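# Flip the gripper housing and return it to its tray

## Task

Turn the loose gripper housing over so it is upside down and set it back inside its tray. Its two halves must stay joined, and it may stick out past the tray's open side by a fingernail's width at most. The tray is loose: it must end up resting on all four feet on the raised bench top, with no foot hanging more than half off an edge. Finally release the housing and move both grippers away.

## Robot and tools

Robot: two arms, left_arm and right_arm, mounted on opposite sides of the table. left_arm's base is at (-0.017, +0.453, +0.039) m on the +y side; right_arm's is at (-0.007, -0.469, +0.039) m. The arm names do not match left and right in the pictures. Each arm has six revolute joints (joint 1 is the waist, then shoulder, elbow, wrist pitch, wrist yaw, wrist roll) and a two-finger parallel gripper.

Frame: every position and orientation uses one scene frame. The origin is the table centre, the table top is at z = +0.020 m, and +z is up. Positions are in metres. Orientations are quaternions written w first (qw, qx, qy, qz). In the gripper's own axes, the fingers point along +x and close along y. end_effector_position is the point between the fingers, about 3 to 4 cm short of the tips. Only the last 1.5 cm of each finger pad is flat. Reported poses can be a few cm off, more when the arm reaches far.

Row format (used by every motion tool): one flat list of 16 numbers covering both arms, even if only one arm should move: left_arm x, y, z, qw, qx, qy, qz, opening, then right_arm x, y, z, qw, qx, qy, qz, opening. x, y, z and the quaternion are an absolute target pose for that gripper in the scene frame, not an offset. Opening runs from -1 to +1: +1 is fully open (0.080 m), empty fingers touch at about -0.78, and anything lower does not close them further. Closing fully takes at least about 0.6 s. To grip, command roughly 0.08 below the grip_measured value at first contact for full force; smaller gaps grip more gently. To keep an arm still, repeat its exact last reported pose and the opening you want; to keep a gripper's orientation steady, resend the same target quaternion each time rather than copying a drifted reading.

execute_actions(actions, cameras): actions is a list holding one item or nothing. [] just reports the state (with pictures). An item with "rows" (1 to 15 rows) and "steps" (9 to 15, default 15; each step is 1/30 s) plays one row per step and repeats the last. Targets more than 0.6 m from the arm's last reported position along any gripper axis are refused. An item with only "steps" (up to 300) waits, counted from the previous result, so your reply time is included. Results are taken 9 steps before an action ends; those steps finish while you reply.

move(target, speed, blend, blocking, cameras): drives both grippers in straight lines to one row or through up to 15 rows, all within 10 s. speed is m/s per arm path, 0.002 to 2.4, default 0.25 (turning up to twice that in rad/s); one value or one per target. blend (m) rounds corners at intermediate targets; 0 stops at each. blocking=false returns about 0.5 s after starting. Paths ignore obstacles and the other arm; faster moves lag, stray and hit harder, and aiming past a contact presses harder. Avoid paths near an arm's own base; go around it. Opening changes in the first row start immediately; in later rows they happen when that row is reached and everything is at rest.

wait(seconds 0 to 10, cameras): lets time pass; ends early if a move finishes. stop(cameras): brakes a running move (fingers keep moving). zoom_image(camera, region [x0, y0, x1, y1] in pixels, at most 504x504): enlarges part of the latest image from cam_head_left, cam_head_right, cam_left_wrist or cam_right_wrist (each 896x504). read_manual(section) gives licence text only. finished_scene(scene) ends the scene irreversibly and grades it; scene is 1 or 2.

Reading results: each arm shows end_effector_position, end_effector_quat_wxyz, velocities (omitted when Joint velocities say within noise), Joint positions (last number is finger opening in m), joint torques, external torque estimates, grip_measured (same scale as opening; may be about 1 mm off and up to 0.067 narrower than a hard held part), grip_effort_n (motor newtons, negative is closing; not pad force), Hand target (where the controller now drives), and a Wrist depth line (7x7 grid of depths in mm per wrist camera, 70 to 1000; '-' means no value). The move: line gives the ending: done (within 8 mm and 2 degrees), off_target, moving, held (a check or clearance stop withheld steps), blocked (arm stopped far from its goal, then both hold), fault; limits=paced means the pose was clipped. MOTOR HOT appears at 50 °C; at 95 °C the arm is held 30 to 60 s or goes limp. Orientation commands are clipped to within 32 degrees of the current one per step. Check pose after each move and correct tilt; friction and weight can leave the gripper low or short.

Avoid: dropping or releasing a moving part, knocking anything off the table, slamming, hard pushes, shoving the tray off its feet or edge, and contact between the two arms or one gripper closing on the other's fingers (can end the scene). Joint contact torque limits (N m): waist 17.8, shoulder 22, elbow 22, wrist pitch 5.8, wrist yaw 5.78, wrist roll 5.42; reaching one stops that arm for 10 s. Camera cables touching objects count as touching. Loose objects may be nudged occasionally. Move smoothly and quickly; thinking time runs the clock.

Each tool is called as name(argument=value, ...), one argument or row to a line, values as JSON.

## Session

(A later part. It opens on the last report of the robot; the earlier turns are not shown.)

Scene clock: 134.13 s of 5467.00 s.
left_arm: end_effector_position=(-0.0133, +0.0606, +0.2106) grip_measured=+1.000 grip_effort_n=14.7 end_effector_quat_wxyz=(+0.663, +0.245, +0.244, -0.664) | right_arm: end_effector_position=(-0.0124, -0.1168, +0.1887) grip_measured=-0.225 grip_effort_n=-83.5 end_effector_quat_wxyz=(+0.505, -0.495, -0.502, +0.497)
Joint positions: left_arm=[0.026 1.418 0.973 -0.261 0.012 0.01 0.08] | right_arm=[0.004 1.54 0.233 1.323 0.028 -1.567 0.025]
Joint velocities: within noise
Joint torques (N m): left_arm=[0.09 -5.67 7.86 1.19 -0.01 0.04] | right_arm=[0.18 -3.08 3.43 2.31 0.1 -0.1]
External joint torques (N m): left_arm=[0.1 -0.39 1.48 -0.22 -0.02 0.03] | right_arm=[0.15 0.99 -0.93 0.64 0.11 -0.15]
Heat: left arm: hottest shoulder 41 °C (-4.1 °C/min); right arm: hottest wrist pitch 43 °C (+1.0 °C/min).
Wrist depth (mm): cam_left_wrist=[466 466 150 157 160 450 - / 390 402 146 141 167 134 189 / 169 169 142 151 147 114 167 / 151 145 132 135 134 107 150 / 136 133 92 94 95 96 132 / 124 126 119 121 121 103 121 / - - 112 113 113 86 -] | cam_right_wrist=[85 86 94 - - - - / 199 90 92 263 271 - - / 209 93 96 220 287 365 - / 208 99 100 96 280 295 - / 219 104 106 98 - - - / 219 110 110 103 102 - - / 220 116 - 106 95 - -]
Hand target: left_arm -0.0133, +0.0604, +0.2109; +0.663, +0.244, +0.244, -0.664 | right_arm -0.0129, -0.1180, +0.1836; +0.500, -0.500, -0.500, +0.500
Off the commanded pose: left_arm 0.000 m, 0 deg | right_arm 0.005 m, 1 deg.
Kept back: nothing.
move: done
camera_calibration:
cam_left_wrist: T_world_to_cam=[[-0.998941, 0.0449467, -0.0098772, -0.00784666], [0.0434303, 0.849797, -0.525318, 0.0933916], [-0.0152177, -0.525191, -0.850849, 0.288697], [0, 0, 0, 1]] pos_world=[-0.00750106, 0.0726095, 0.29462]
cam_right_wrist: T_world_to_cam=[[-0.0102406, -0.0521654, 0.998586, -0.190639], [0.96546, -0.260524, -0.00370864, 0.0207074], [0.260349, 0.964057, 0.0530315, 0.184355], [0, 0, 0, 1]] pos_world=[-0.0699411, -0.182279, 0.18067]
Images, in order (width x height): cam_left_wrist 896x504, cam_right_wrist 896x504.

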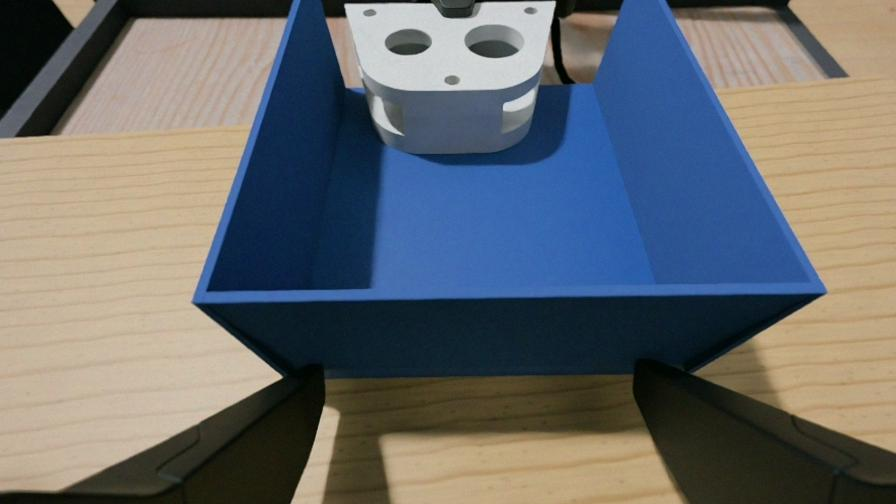

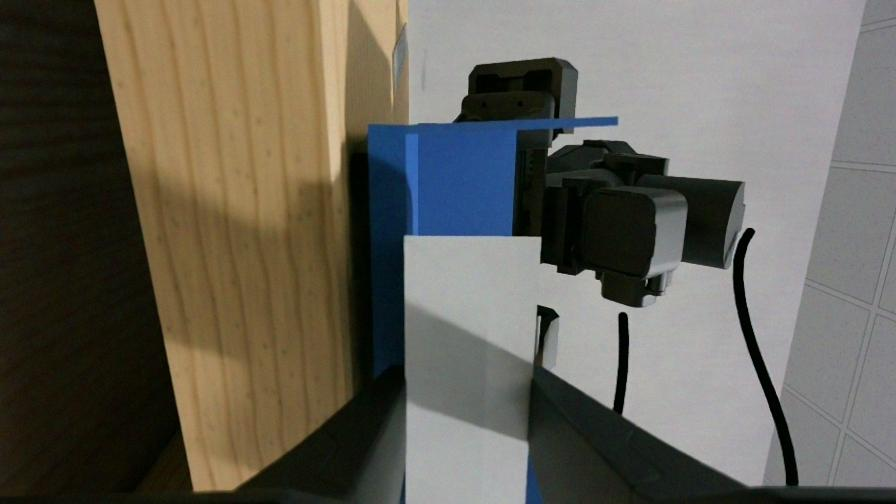

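move(
  target=[
    [-0.0133,0.0604,0.2109,0.663,0.244,0.244,-0.664,1,-0.0124,-0.1168,0.1885,0.5,-0.5,-0.5,0.5,-0.09],
  ],
  speed=[0.02],
  cameras=["cam_right_wrist","cam_left_wrist"],
)

zoom_image(
  camera="cam_left_wrist",
  region=[320, 0, 620, 240],
)

zoom_image(
  camera="cam_right_wrist",
  region=[200, 80, 624, 504],
)

Scene clock: 135.57 s of 5467.00 s.
left_arm: end_effector_position=(-0.0133, +0.0606, +0.2106) grip_measured=+1.000 grip_effort_n=14.7 end_effector_quat_wxyz=(+0.663, +0.245, +0.244, -0.664) | right_arm: end_effector_position=(-0.0123, -0.1174, +0.1871) grip_measured=-0.093 grip_effort_n=13.7 end_effector_quat_wxyz=(+0.501, -0.500, -0.498, +0.501)
Joint positions: left_arm=[0.026 1.418 0.973 -0.261 0.012 0.01 0.08] | right_arm=[0.004 1.523 0.233 1.288 0.028 -1.567 0.031]
Joint velocities: within noise
Joint torques (N m): left_arm=[-0.05 -5.65 7.99 1.22 0.06 -0.01] | right_arm=[-0.14 -4.38 4.62 1.82 -0.02 -0.1]
External joint torques (N m): left_arm=[-0.03 -0.33 1.57 -0.2 0.05 -0.01] | right_arm=[-0.13 -0.3 0.18 0.13 -0.02 -0.15]
Heat: left arm: hottest shoulder 41 °C (-4.0 °C/min); right arm: hottest wrist pitch 43 °C (+1.0 °C/min).
Wrist depth (mm): cam_left_wrist=[463 461 150 158 161 442 - / 389 401 146 143 167 134 190 / 169 169 142 151 148 114 167 / 151 145 132 135 135 107 149 / 136 133 93 94 95 96 132 / 124 126 119 121 121 103 121 / - - 112 113 113 85 -] | cam_right_wrist=[194 87 89 - - - - / 204 91 92 277 271 - - / 203 95 97 221 288 367 - / 214 100 102 106 278 294 - / 215 106 106 98 293 - - / 215 112 111 102 102 - - / 217 - 80 107 92 - -]
Hand target: left_arm -0.0133, +0.0604, +0.2109; +0.663, +0.244, +0.244, -0.664 | right_arm -0.0123, -0.1168, +0.1886; +0.500, -0.500, -0.500, +0.500
Off the commanded pose: left_arm 0.000 m, 0 deg | right_arm 0.002 m, 0 deg.
Kept back: nothing.
move: done
camera_calibration:
cam_left_wrist: T_world_to_cam=[[-0.998941, 0.0449467, -0.0098772, -0.00784666], [0.0434303, 0.849797, -0.525318, 0.0933916], [-0.0152177, -0.525191, -0.850849, 0.288697], [0, 0, 0, 1]] pos_world=[-0.00750106, 0.0726095, 0.29462]
cam_right_wrist: T_world_to_cam=[[-0.0106996, -0.0354049, 0.999316, -0.187264], [0.965457, -0.260561, 0.00110563, 0.0196537], [0.260344, 0.964808, 0.0369698, 0.188071], [0, 0, 0, 1]] pos_world=[-0.0699416, -0.182961, 0.180161]
Images, in order (width x height): cam_left_wrist 896x504, cam_right_wrist 896x504.

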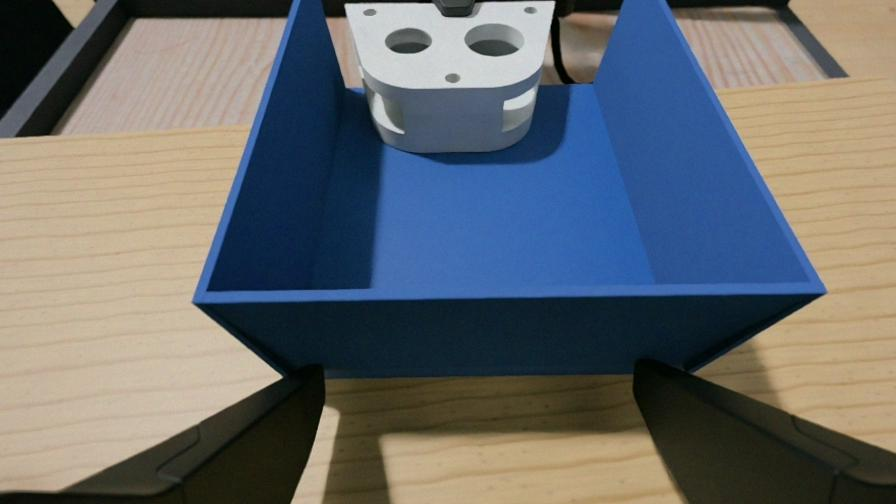

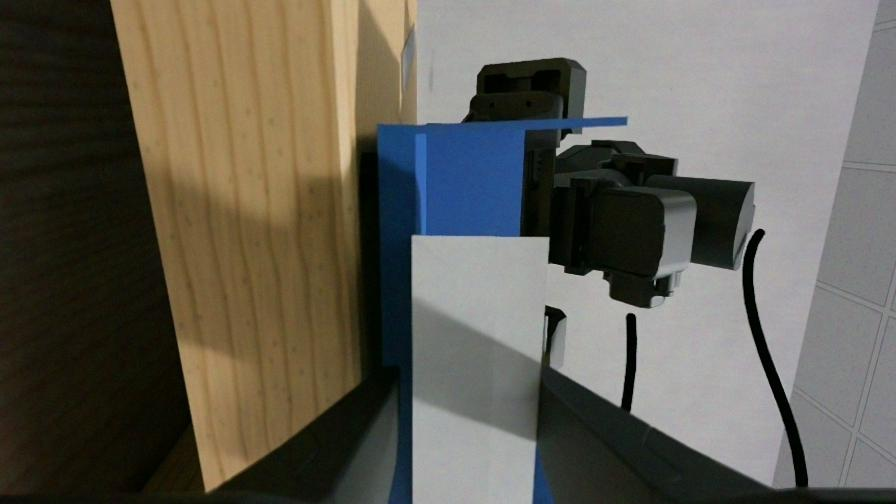

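Scaled by 1.680 from the camera's 896x504 image, which has a finer 1280x720 frame.

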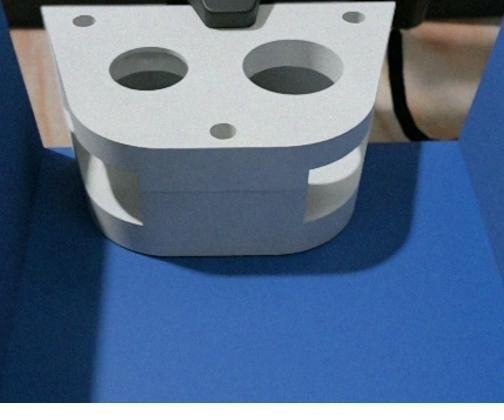

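Scaled by 1.189 from the camera's 896x504 image, which has a finer 1280x720 frame.

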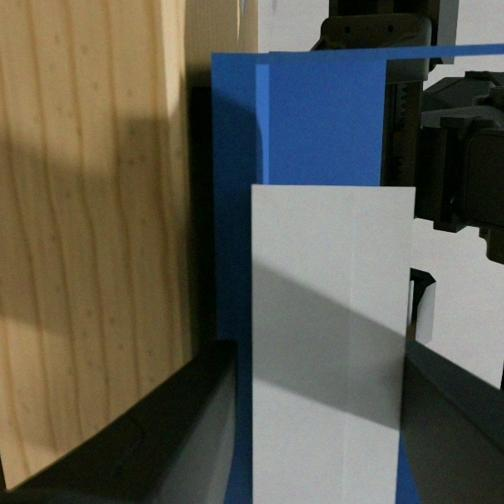

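move(
  target=[
    [-0.0133,0.0604,0.2109,0.663,0.244,0.244,-0.664,1,-0.0124,-0.1172,0.1915,0.5,-0.5,-0.5,0.5,-0.07],
    [-0.0133,0.0604,0.2109,0.663,0.244,0.244,-0.664,1,-0.0124,-0.150,0.1915,0.5,-0.5,-0.5,0.5,-0.07],
  ],
  speed=[0.02,0.04],
)

zoom_image(
  camera="cam_right_wrist",
  region=[200, 80, 624, 504],
)

zoom_image(
  camera="cam_head_right",
  region=[410, 200, 520, 290],
)

Scene clock: 138.07 s of 5467.00 s.
left_arm: end_effector_position=(-0.0133, +0.0606, +0.2106) grip_measured=+1.000 grip_effort_n=14.7 end_effector_quat_wxyz=(+0.663, +0.245, +0.244, -0.664) | right_arm: end_effector_position=(-0.0118, -0.1481, +0.1912) grip_measured=-0.073 grip_effort_n=14.7 end_effector_quat_wxyz=(+0.501, -0.500, -0.498, +0.501)
Joint positions: left_arm=[0.026 1.418 0.973 -0.261 0.012 0.01 0.08] | right_arm=[0.005 1.339 0.13 1.207 0.03 -1.567 0.032]
Joint velocities: within noise
Joint torques (N m): left_arm=[-0.02 -5.67 7.91 1.2 0 0] | right_arm=[0.18 -3.8 3.98 2.25 0.1 -0.1]
External joint torques (N m): left_arm=[-0.03 -0.39 1.55 -0.19 0 0] | right_arm=[0.17 -0.77 -0.83 0.57 0.1 -0.15]
Heat: left arm: hottest elbow 41 °C (+1.0 °C/min); right arm: hottest wrist pitch 43 °C (+1.0 °C/min).
Wrist depth (mm): cam_left_wrist=[465 464 150 157 161 448 - / 389 403 146 143 166 134 190 / 168 169 141 151 147 114 167 / 151 144 132 135 135 107 149 / 136 134 93 94 95 97 132 / 124 126 119 121 121 103 121 / - - 112 114 113 85 -] | cam_right_wrist=[220 115 116 - - - - / 220 121 122 291 - - - / 221 128 128 252 321 - - / 219 260 133 127 315 - - / 221 260 141 133 - - - / 221 280 146 136 105 - - / 221 - 72 143 93 - -]
Hand target: left_arm -0.0133, +0.0604, +0.2109; +0.663, +0.244, +0.244, -0.664 | right_arm -0.0123, -0.1499, +0.1915; +0.500, -0.500, -0.500, +0.500
Off the commanded pose: left_arm 0.000 m, 0 deg | right_arm 0.002 m, 0 deg.
Kept back: nothing.
move: done
camera_calibration:
cam_left_wrist: T_world_to_cam=[[-0.998941, 0.0449467, -0.0098772, -0.00784666], [0.0434303, 0.849797, -0.525318, 0.0933916], [-0.0152177, -0.525191, -0.850849, 0.288697], [0, 0, 0, 1]] pos_world=[-0.00750106, 0.0726095, 0.29462]
cam_right_wrist: T_world_to_cam=[[-0.0106996, -0.0354049, 0.999316, -0.192443], [0.965457, -0.260561, 0.00110563, 0.0111672], [0.260344, 0.964808, 0.0369698, 0.217409], [0, 0, 0, 1]] pos_world=[-0.0694416, -0.213661, 0.184261]

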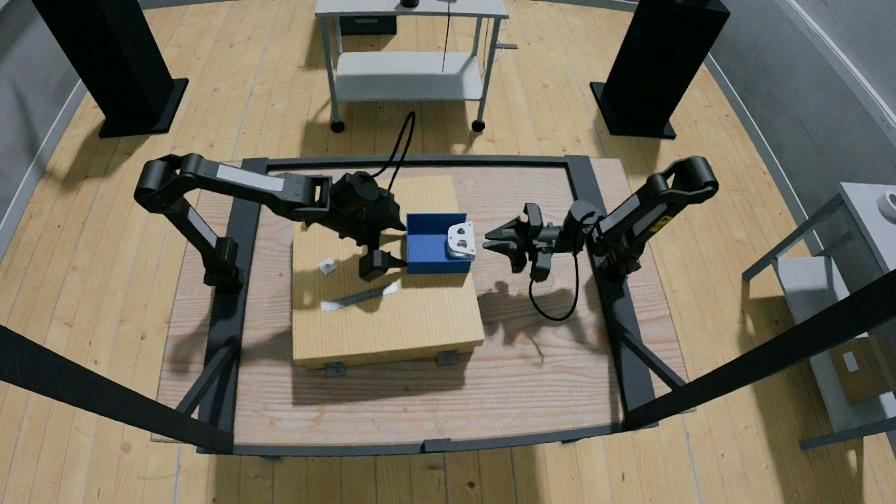

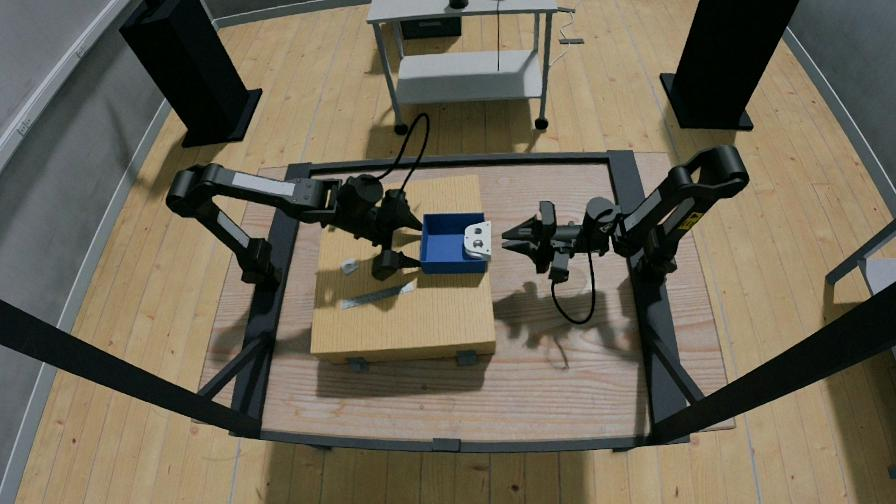

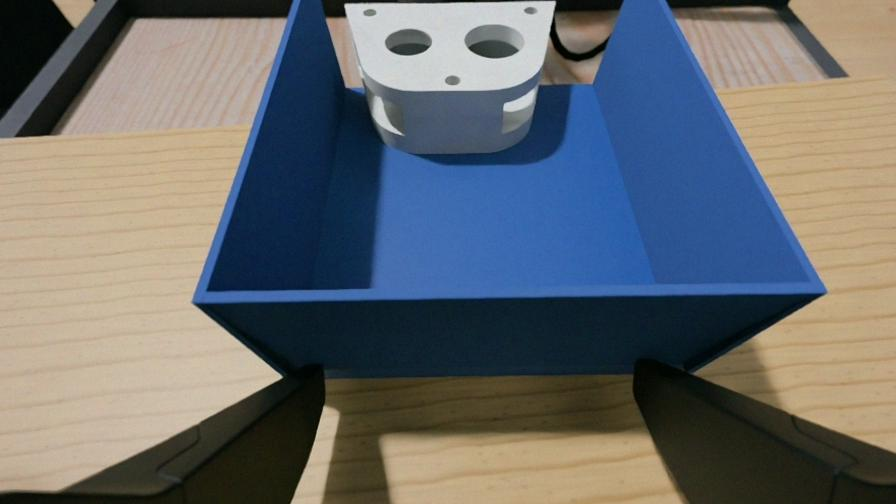

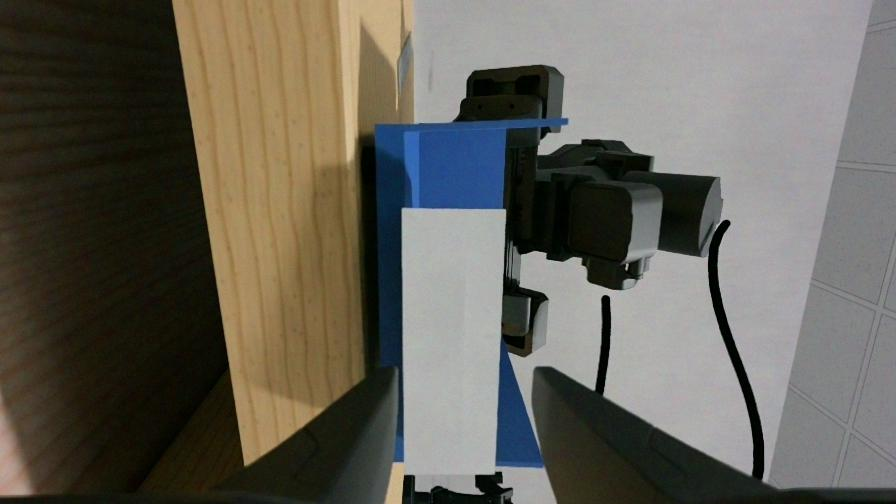

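Scaled by 1.189 from the camera's 896x504 image, which has a finer 1280x720 frame.

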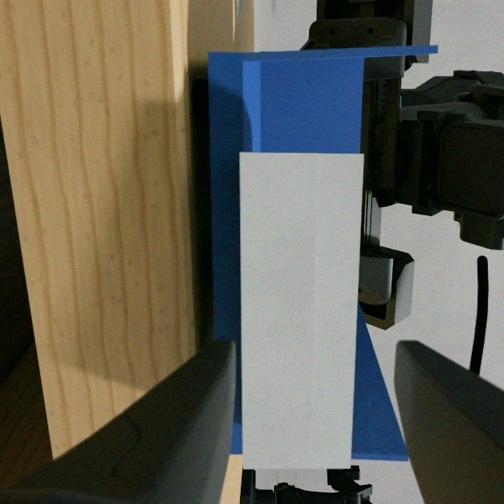

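Scaled by 4.582 from the camera's 896x504 image, which has a finer 1280x720 frame.

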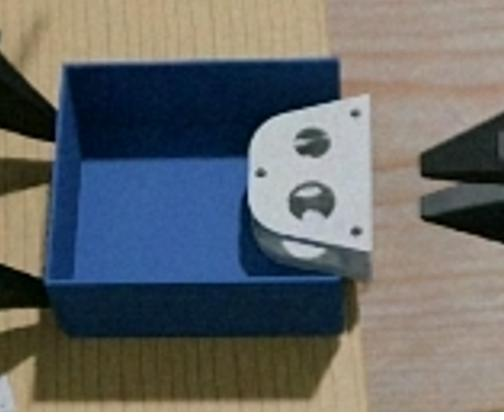

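move(
  target=[
    [-0.0133,0.0604,0.2109,0.663,0.244,0.244,-0.664,1,-0.0124,-0.150,0.1955,0.5,-0.5,-0.5,0.5,-0.8],
    [-0.0133,0.0604,0.2109,0.663,0.244,0.244,-0.664,1,-0.0124,-0.110,0.1965,0.5,-0.5,-0.5,0.5,-0.8],
  ],
  speed=[0.05,0.03],
)

zoom_image(
  camera="cam_right_wrist",
  region=[200, 80, 624, 504],
)

zoom_image(
  camera="cam_head_right",
  region=[410, 200, 520, 290],
)

Scene clock: 141.37 s of 5467.00 s.
left_arm: end_effector_position=(-0.0133, +0.0606, +0.2106) grip_measured=+1.000 grip_effort_n=14.2 end_effector_quat_wxyz=(+0.663, +0.245, +0.244, -0.664) | right_arm: end_effector_position=(-0.0128, -0.1124, +0.1951) grip_measured=-0.770 grip_effort_n=-83.5 end_effector_quat_wxyz=(+0.500, -0.500, -0.498, +0.502)
Joint positions: left_arm=[0.026 1.418 0.973 -0.261 0.012 0.01 0.08] | right_arm=[0.005 1.486 0.265 1.215 0.028 -1.567 0]
Joint velocities: within noise
Joint torques (N m): left_arm=[-0.06 -5.79 7.97 1.17 0.03 -0.02] | right_arm=[-0.33 -3.36 5.46 2.51 -0.06 -0.1]
External joint torques (N m): left_arm=[-0.04 -0.55 1.61 -0.24 0.02 -0.02] | right_arm=[-0.34 0.74 0.71 0.82 -0.06 -0.15]
Heat: left arm: hottest elbow 41 °C (+1.0 °C/min); right arm: hottest wrist pitch 43 °C (+1.0 °C/min).
Wrist depth (mm): cam_left_wrist=[467 468 149 152 161 447 - / 391 402 139 134 163 134 190 / 169 169 141 144 147 114 167 / 151 144 132 135 135 107 150 / 136 133 92 94 95 96 132 / 124 126 119 121 121 103 121 / - - 112 113 113 85 -] | cam_right_wrist=[- 83 118 - - - - / 86 87 100 262 270 - - / 90 90 93 216 281 356 - / - 96 101 105 281 288 - / 213 101 103 109 - - - / 214 106 109 98 - - - / 224 113 112 86 272 - -]
Hand target: left_arm -0.0133, +0.0604, +0.2109; +0.663, +0.244, +0.244, -0.664 | right_arm -0.0124, -0.1101, +0.1965; +0.500, -0.500, -0.500, +0.500
Off the commanded pose: left_arm 0.000 m, 0 deg | right_arm 0.003 m, 0 deg.
Kept back: nothing.
move: done
camera_calibration:
cam_left_wrist: T_world_to_cam=[[-0.998941, 0.0449467, -0.0098772, -0.00784666], [0.0434303, 0.849797, -0.525318, 0.0933916], [-0.0152177, -0.525191, -0.850849, 0.288697], [0, 0, 0, 1]] pos_world=[-0.00750106, 0.0726095, 0.29462]
cam_right_wrist: T_world_to_cam=[[-0.0107842, -0.0322873, 0.99942, -0.194659], [0.965664, -0.259787, 0.00202729, 0.0213847], [0.259571, 0.965126, 0.0339803, 0.183735], [0, 0, 0, 1]] pos_world=[-0.0704422, -0.178057, 0.188259]

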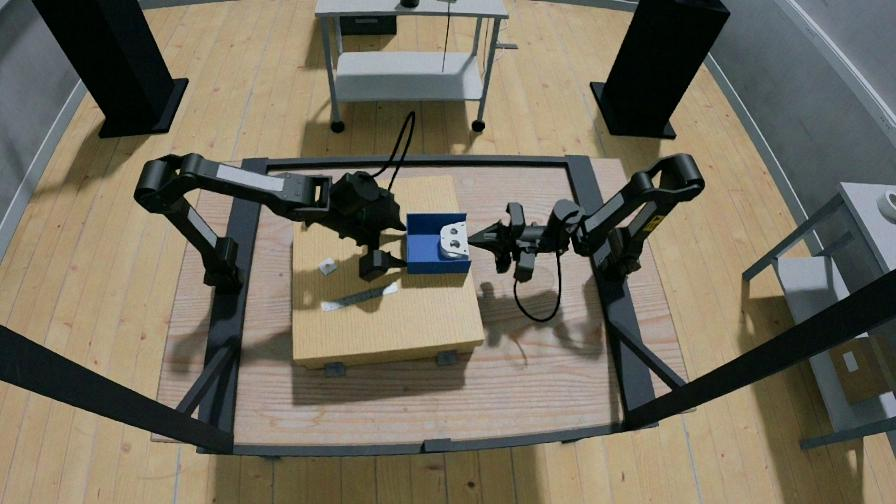

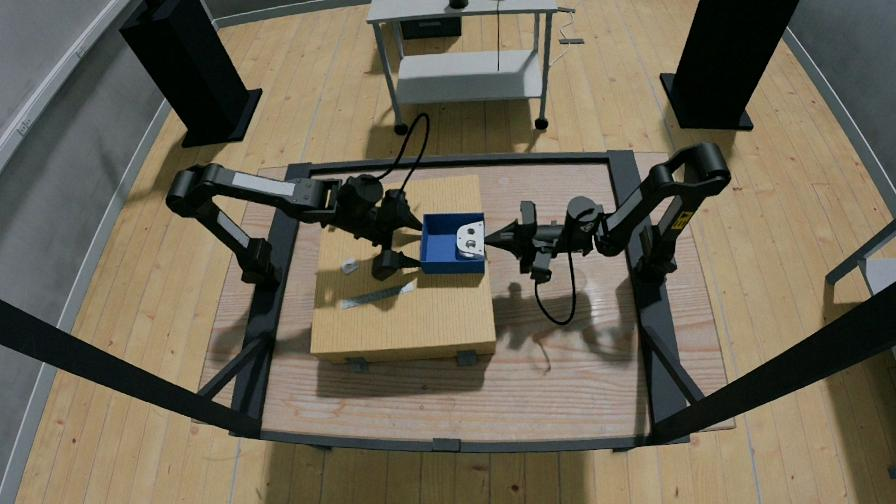

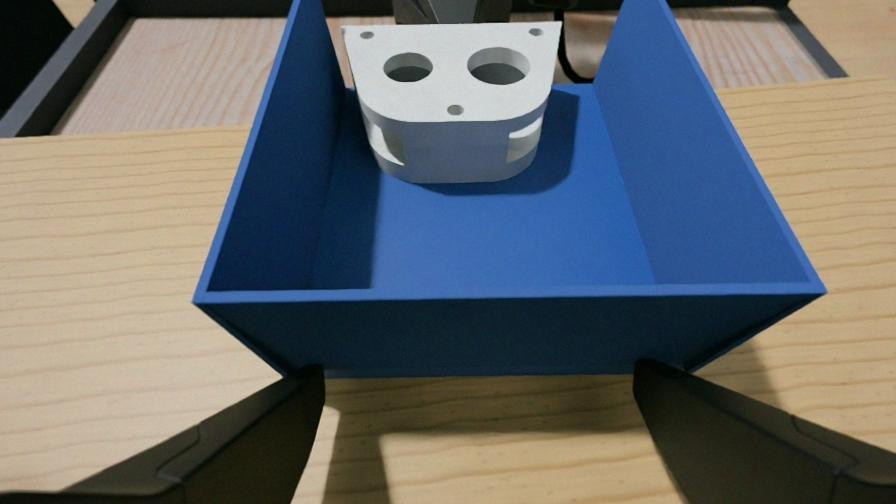

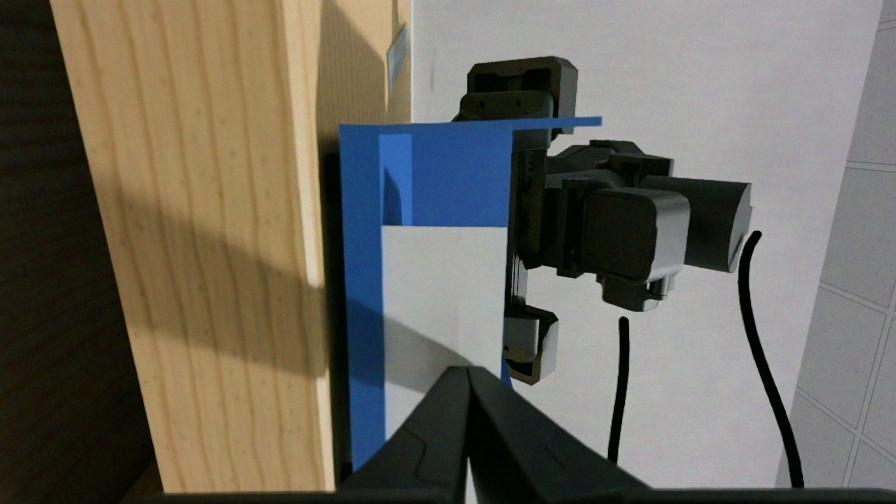

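Scaled by 1.189 from the camera's 896x504 image, which has a finer 1280x720 frame.

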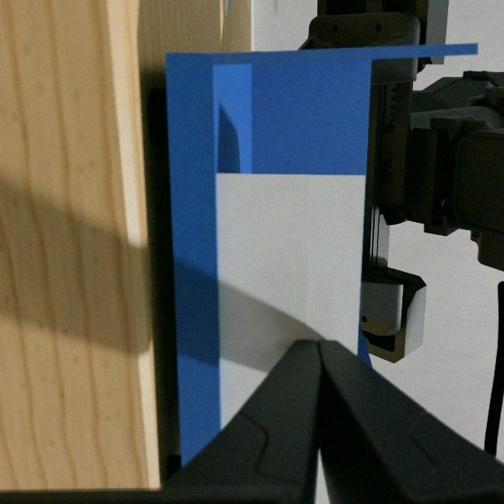

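Scaled by 4.582 from the camera's 896x504 image, which has a finer 1280x720 frame.

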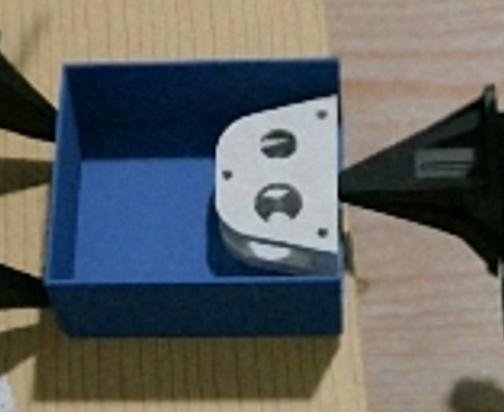

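move(
  target=[
    [-0.0133,0.0604,0.2109,0.663,0.244,0.244,-0.664,1,-0.0124,-0.092,0.1975,0.5,-0.5,-0.5,0.5,-0.8],
  ],
  speed=[0.03],
)

zoom_image(
  camera="cam_right_wrist",
  region=[200, 80, 624, 504],
)

zoom_image(
  camera="cam_left_wrist",
  region=[280, 0, 680, 300],
)

Scene clock: 142.60 s of 5467.00 s.
left_arm: end_effector_position=(-0.0133, +0.0606, +0.2106) grip_measured=+1.000 grip_effort_n=14.7 end_effector_quat_wxyz=(+0.663, +0.245, +0.244, -0.664) | right_arm: end_effector_position=(-0.0130, -0.0944, +0.1967) grip_measured=-0.770 grip_effort_n=-83.5 end_effector_quat_wxyz=(+0.500, -0.500, -0.498, +0.502)
Joint positions: left_arm=[0.026 1.418 0.973 -0.261 0.012 0.01 0.08] | right_arm=[0.003 1.552 0.334 1.216 0.026 -1.567 0]
Joint velocities: within noise
Joint torques (N m): left_arm=[-0.05 -5.55 7.87 1.16 0 -0.01] | right_arm=[-0.32 -3.77 5.39 2.39 -0.06 -0.1]
External joint torques (N m): left_arm=[-0.01 -0.25 1.48 -0.25 -0.01 -0.01] | right_arm=[-0.34 0.87 0.6 0.68 -0.05 -0.15]
Heat: left arm: hottest elbow 41 °C (+1.0 °C/min); right arm: hottest wrist pitch 43 °C (+1.0 °C/min).
Wrist depth (mm): cam_left_wrist=[469 465 150 155 234 447 - / 391 400 128 135 146 134 189 / 169 169 140 123 144 114 168 / 151 144 132 135 135 107 150 / 136 134 92 94 95 97 132 / 124 126 119 121 121 103 121 / - - 112 113 113 85 -] | cam_right_wrist=[- - 106 - - - - / - - 106 249 238 - - / - 73 81 199 263 346 - / - 77 84 105 265 264 - / - 81 88 109 285 - - / - 86 90 98 284 - - / - 90 92 86 - - -]
Hand target: left_arm -0.0133, +0.0604, +0.2109; +0.663, +0.244, +0.244, -0.664 | right_arm -0.0125, -0.0920, +0.1975; +0.500, -0.500, -0.500, +0.500
Off the commanded pose: left_arm 0.000 m, 0 deg | right_arm 0.003 m, 0 deg.
Kept back: nothing.
move: done
camera_calibration:
cam_left_wrist: T_world_to_cam=[[-0.998941, 0.0449467, -0.0098772, -0.00784666], [0.0434303, 0.849797, -0.525318, 0.0933916], [-0.0152177, -0.525191, -0.850849, 0.288697], [0, 0, 0, 1]] pos_world=[-0.00750106, 0.0726095, 0.29462]
cam_right_wrist: T_world_to_cam=[[-0.010651, -0.0345931, 0.999345, -0.196024], [0.965752, -0.259465, 0.00131135, 0.0263473], [0.25925, 0.965133, 0.0361719, 0.165899], [0, 0, 0, 1]] pos_world=[-0.0705422, -0.16006, 0.189861]

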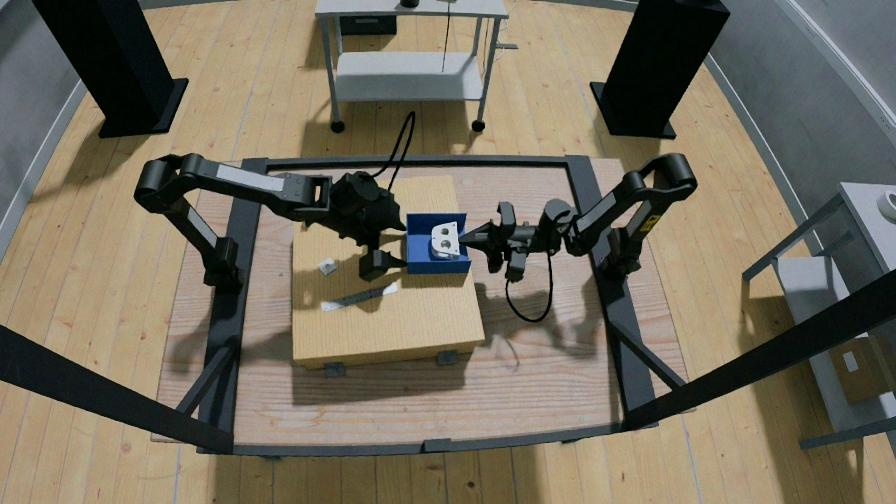

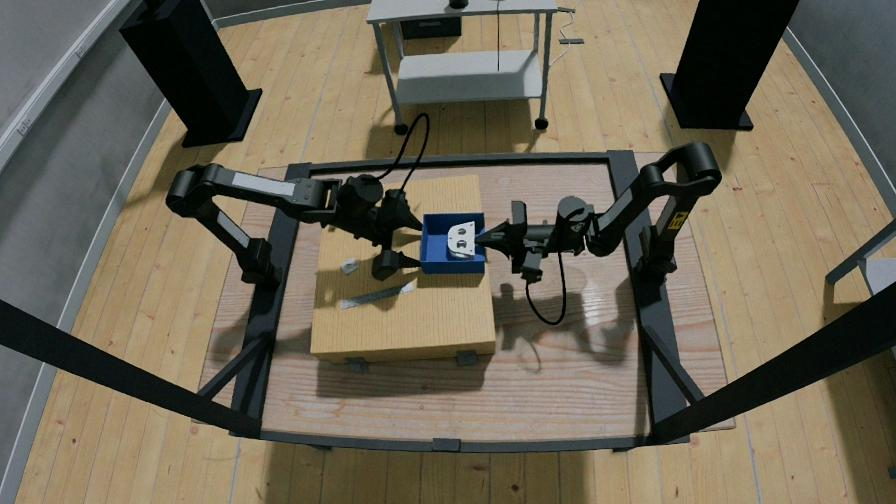

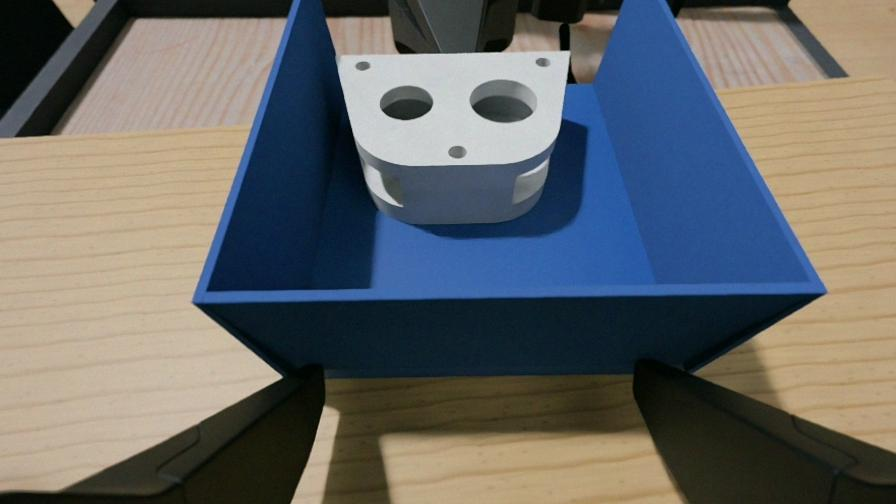

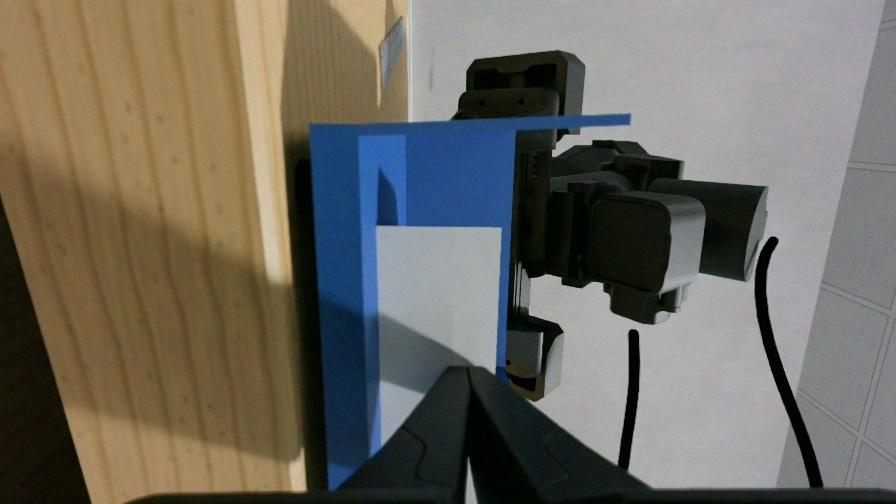

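Scaled by 1.189 from the camera's 896x504 image, which has a finer 1280x720 frame.

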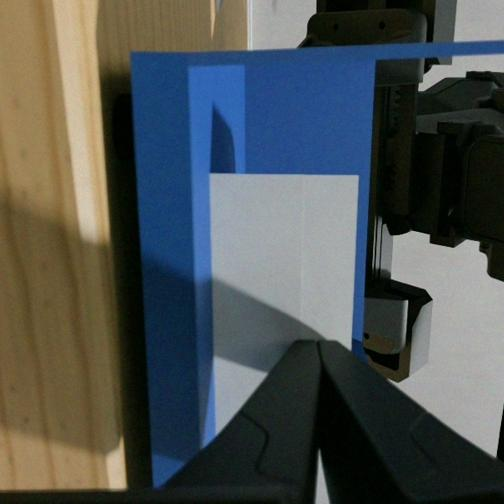

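Scaled by 1.260 from the camera's 896x504 image, which has a finer 1280x720 frame.

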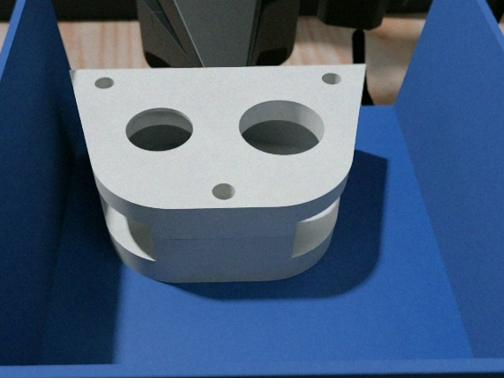

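move(
  target=[
    [-0.0133,0.085,0.2109,0.663,0.244,0.244,-0.664,1,-0.0124,-0.14,0.1975,0.5,-0.5,-0.5,0.5,-0.8],
    [-0.0133,0.15,0.28,0.663,0.244,0.244,-0.664,1,-0.013,-0.20,0.24,0.690,-0.153,0.153,0.690,1],
  ],
  speed=[0.08,0.35],
)

zoom_image(
  camera="cam_right_wrist",
  region=[280, 60, 620, 330],
)

zoom_image(
  camera="cam_head_right",
  region=[400, 190, 520, 300],
)

Scene clock: 147.63 s of 5467.00 s.
left_arm: end_effector_position=(-0.0140, +0.1502, +0.2705) grip_measured=+1.000 grip_effort_n=14.7 end_effector_quat_wxyz=(+0.660, +0.252, +0.254, -0.661) | right_arm: end_effector_position=(-0.0133, -0.2003, +0.2332) grip_measured=+1.000 grip_effort_n=15.1 end_effector_quat_wxyz=(+0.689, -0.162, +0.156, +0.689)
Joint positions: left_arm=[0.03 1.065 0.995 -0.661 0.017 0.01 0.08] | right_arm=[0.024 0.714 0.527 -0.268 0.043 0.013 0.08]
Joint velocities: within noise
Joint torques (N m): left_arm=[0.34 -4.41 9.85 1.11 0.08 0.14] | right_arm=[-0.34 -1.94 7.72 2.22 -0.06 0.19]
External joint torques (N m): left_arm=[0.33 -1.61 3.54 -0.26 0.08 0.14] | right_arm=[-0.34 -0.73 0.69 0.55 -0.07 0.18]
Heat: left arm: hottest elbow 42 °C (+1.0 °C/min); right arm: hottest wrist pitch 43 °C (+0.0 °C/min).
Wrist depth (mm): cam_left_wrist=[- 552 558 557 552 551 - / - 485 273 228 265 280 - / 414 248 243 198 237 247 438 / 360 222 222 218 217 223 221 / 200 201 202 201 200 201 201 / 184 187 181 183 184 103 184 / - - 167 170 169 81 -] | cam_right_wrist=[- 606 477 488 - - - / - 341 292 281 348 798 - / - 273 242 214 230 293 - / 226 227 219 218 225 240 261 / 207 213 221 230 240 250 383 / 306 228 320 333 337 281 345 / - 75 292 293 296 92 -]
Hand target: left_arm -0.0133, +0.1501, +0.2799; +0.663, +0.244, +0.244, -0.664 | right_arm -0.0130, -0.2000, +0.2399; +0.690, -0.153, +0.153, +0.690
Off the commanded pose: left_arm 0.010 m, 2 deg | right_arm 0.007 m, 1 deg.
Kept back: nothing.
move: off_target (left_arm)
camera_calibration:
cam_left_wrist: T_world_to_cam=[[-0.999013, 0.044068, -0.00559364, -0.0129771], [0.0408731, 0.862576, -0.504274, 0.0411389], [-0.0173974, -0.504004, -0.863526, 0.386949], [0, 0, 0, 1]] pos_world=[-0.00791381, 0.160111, 0.354814]
cam_right_wrist: T_world_to_cam=[[0.999017, -0.0242352, 0.0371142, 0.00379568], [0.0120631, -0.657048, -0.753752, 0.0829458], [0.0426531, 0.753459, -0.65611, 0.383023], [0, 0, 0, 1]] pos_world=[-0.0211297, -0.234001, 0.313685]

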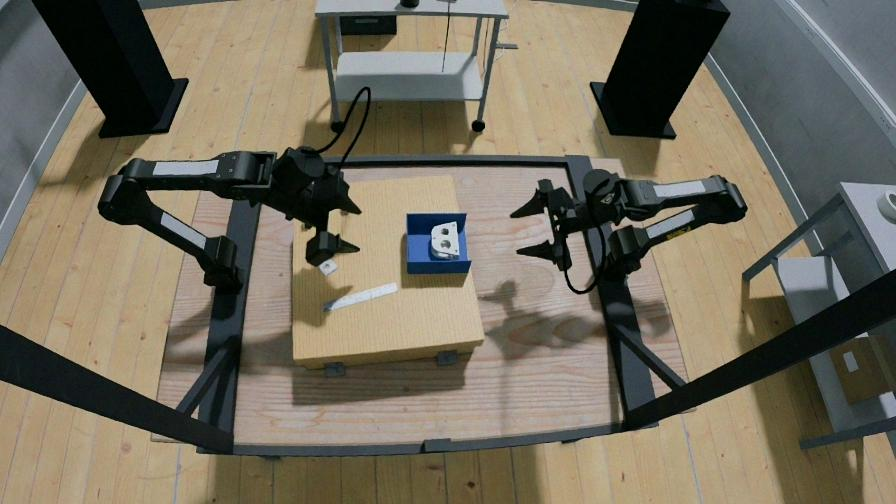

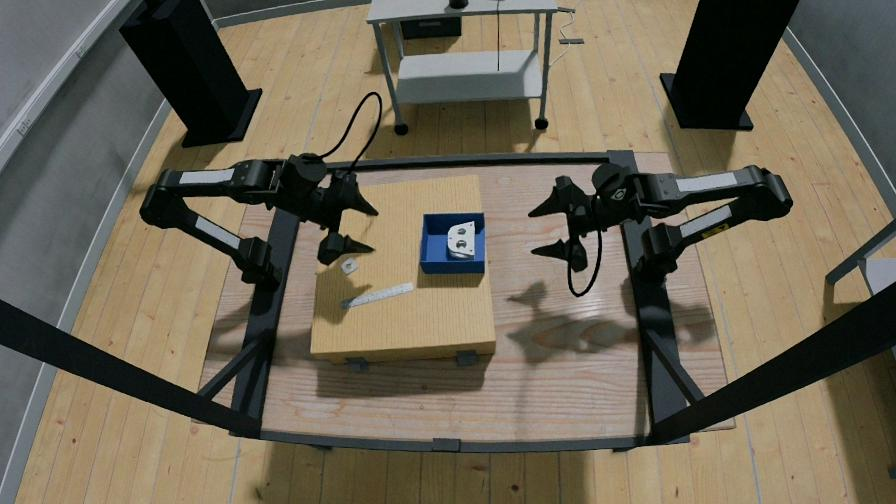

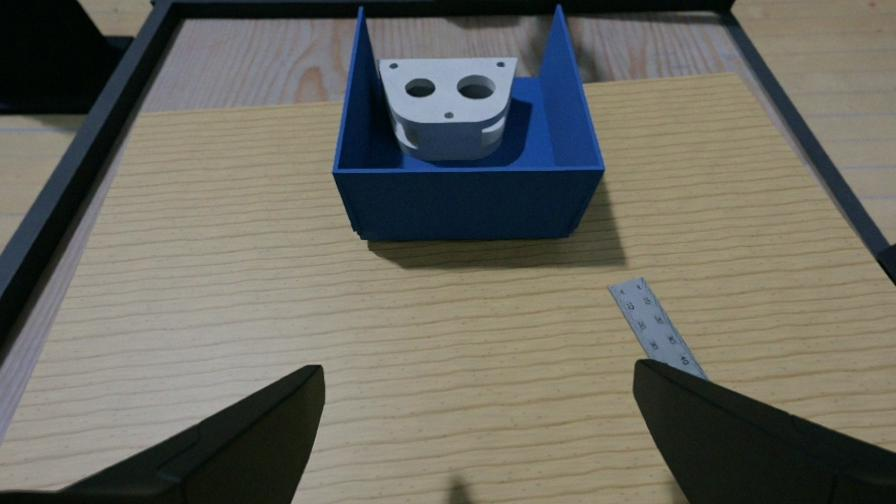

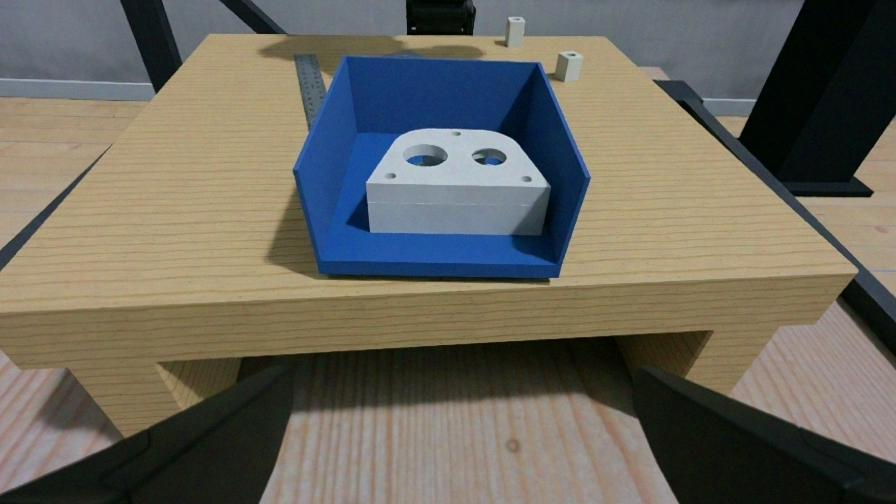

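Scaled by 1.482 from the camera's 896x504 image, which has a finer 1280x720 frame.

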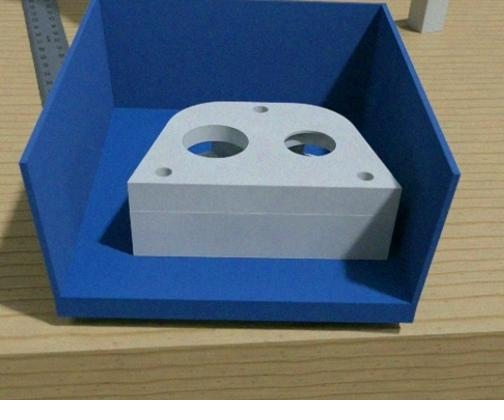

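Scaled by 4.200 from the camera's 896x504 image, which has a finer 1280x720 frame.

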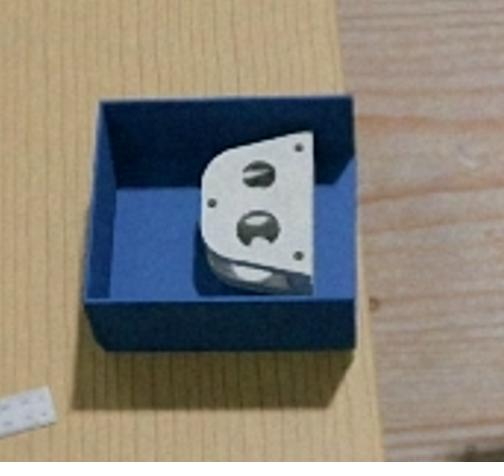

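finished_scene(
  scene=1,
)

The scene is finished: the task was done.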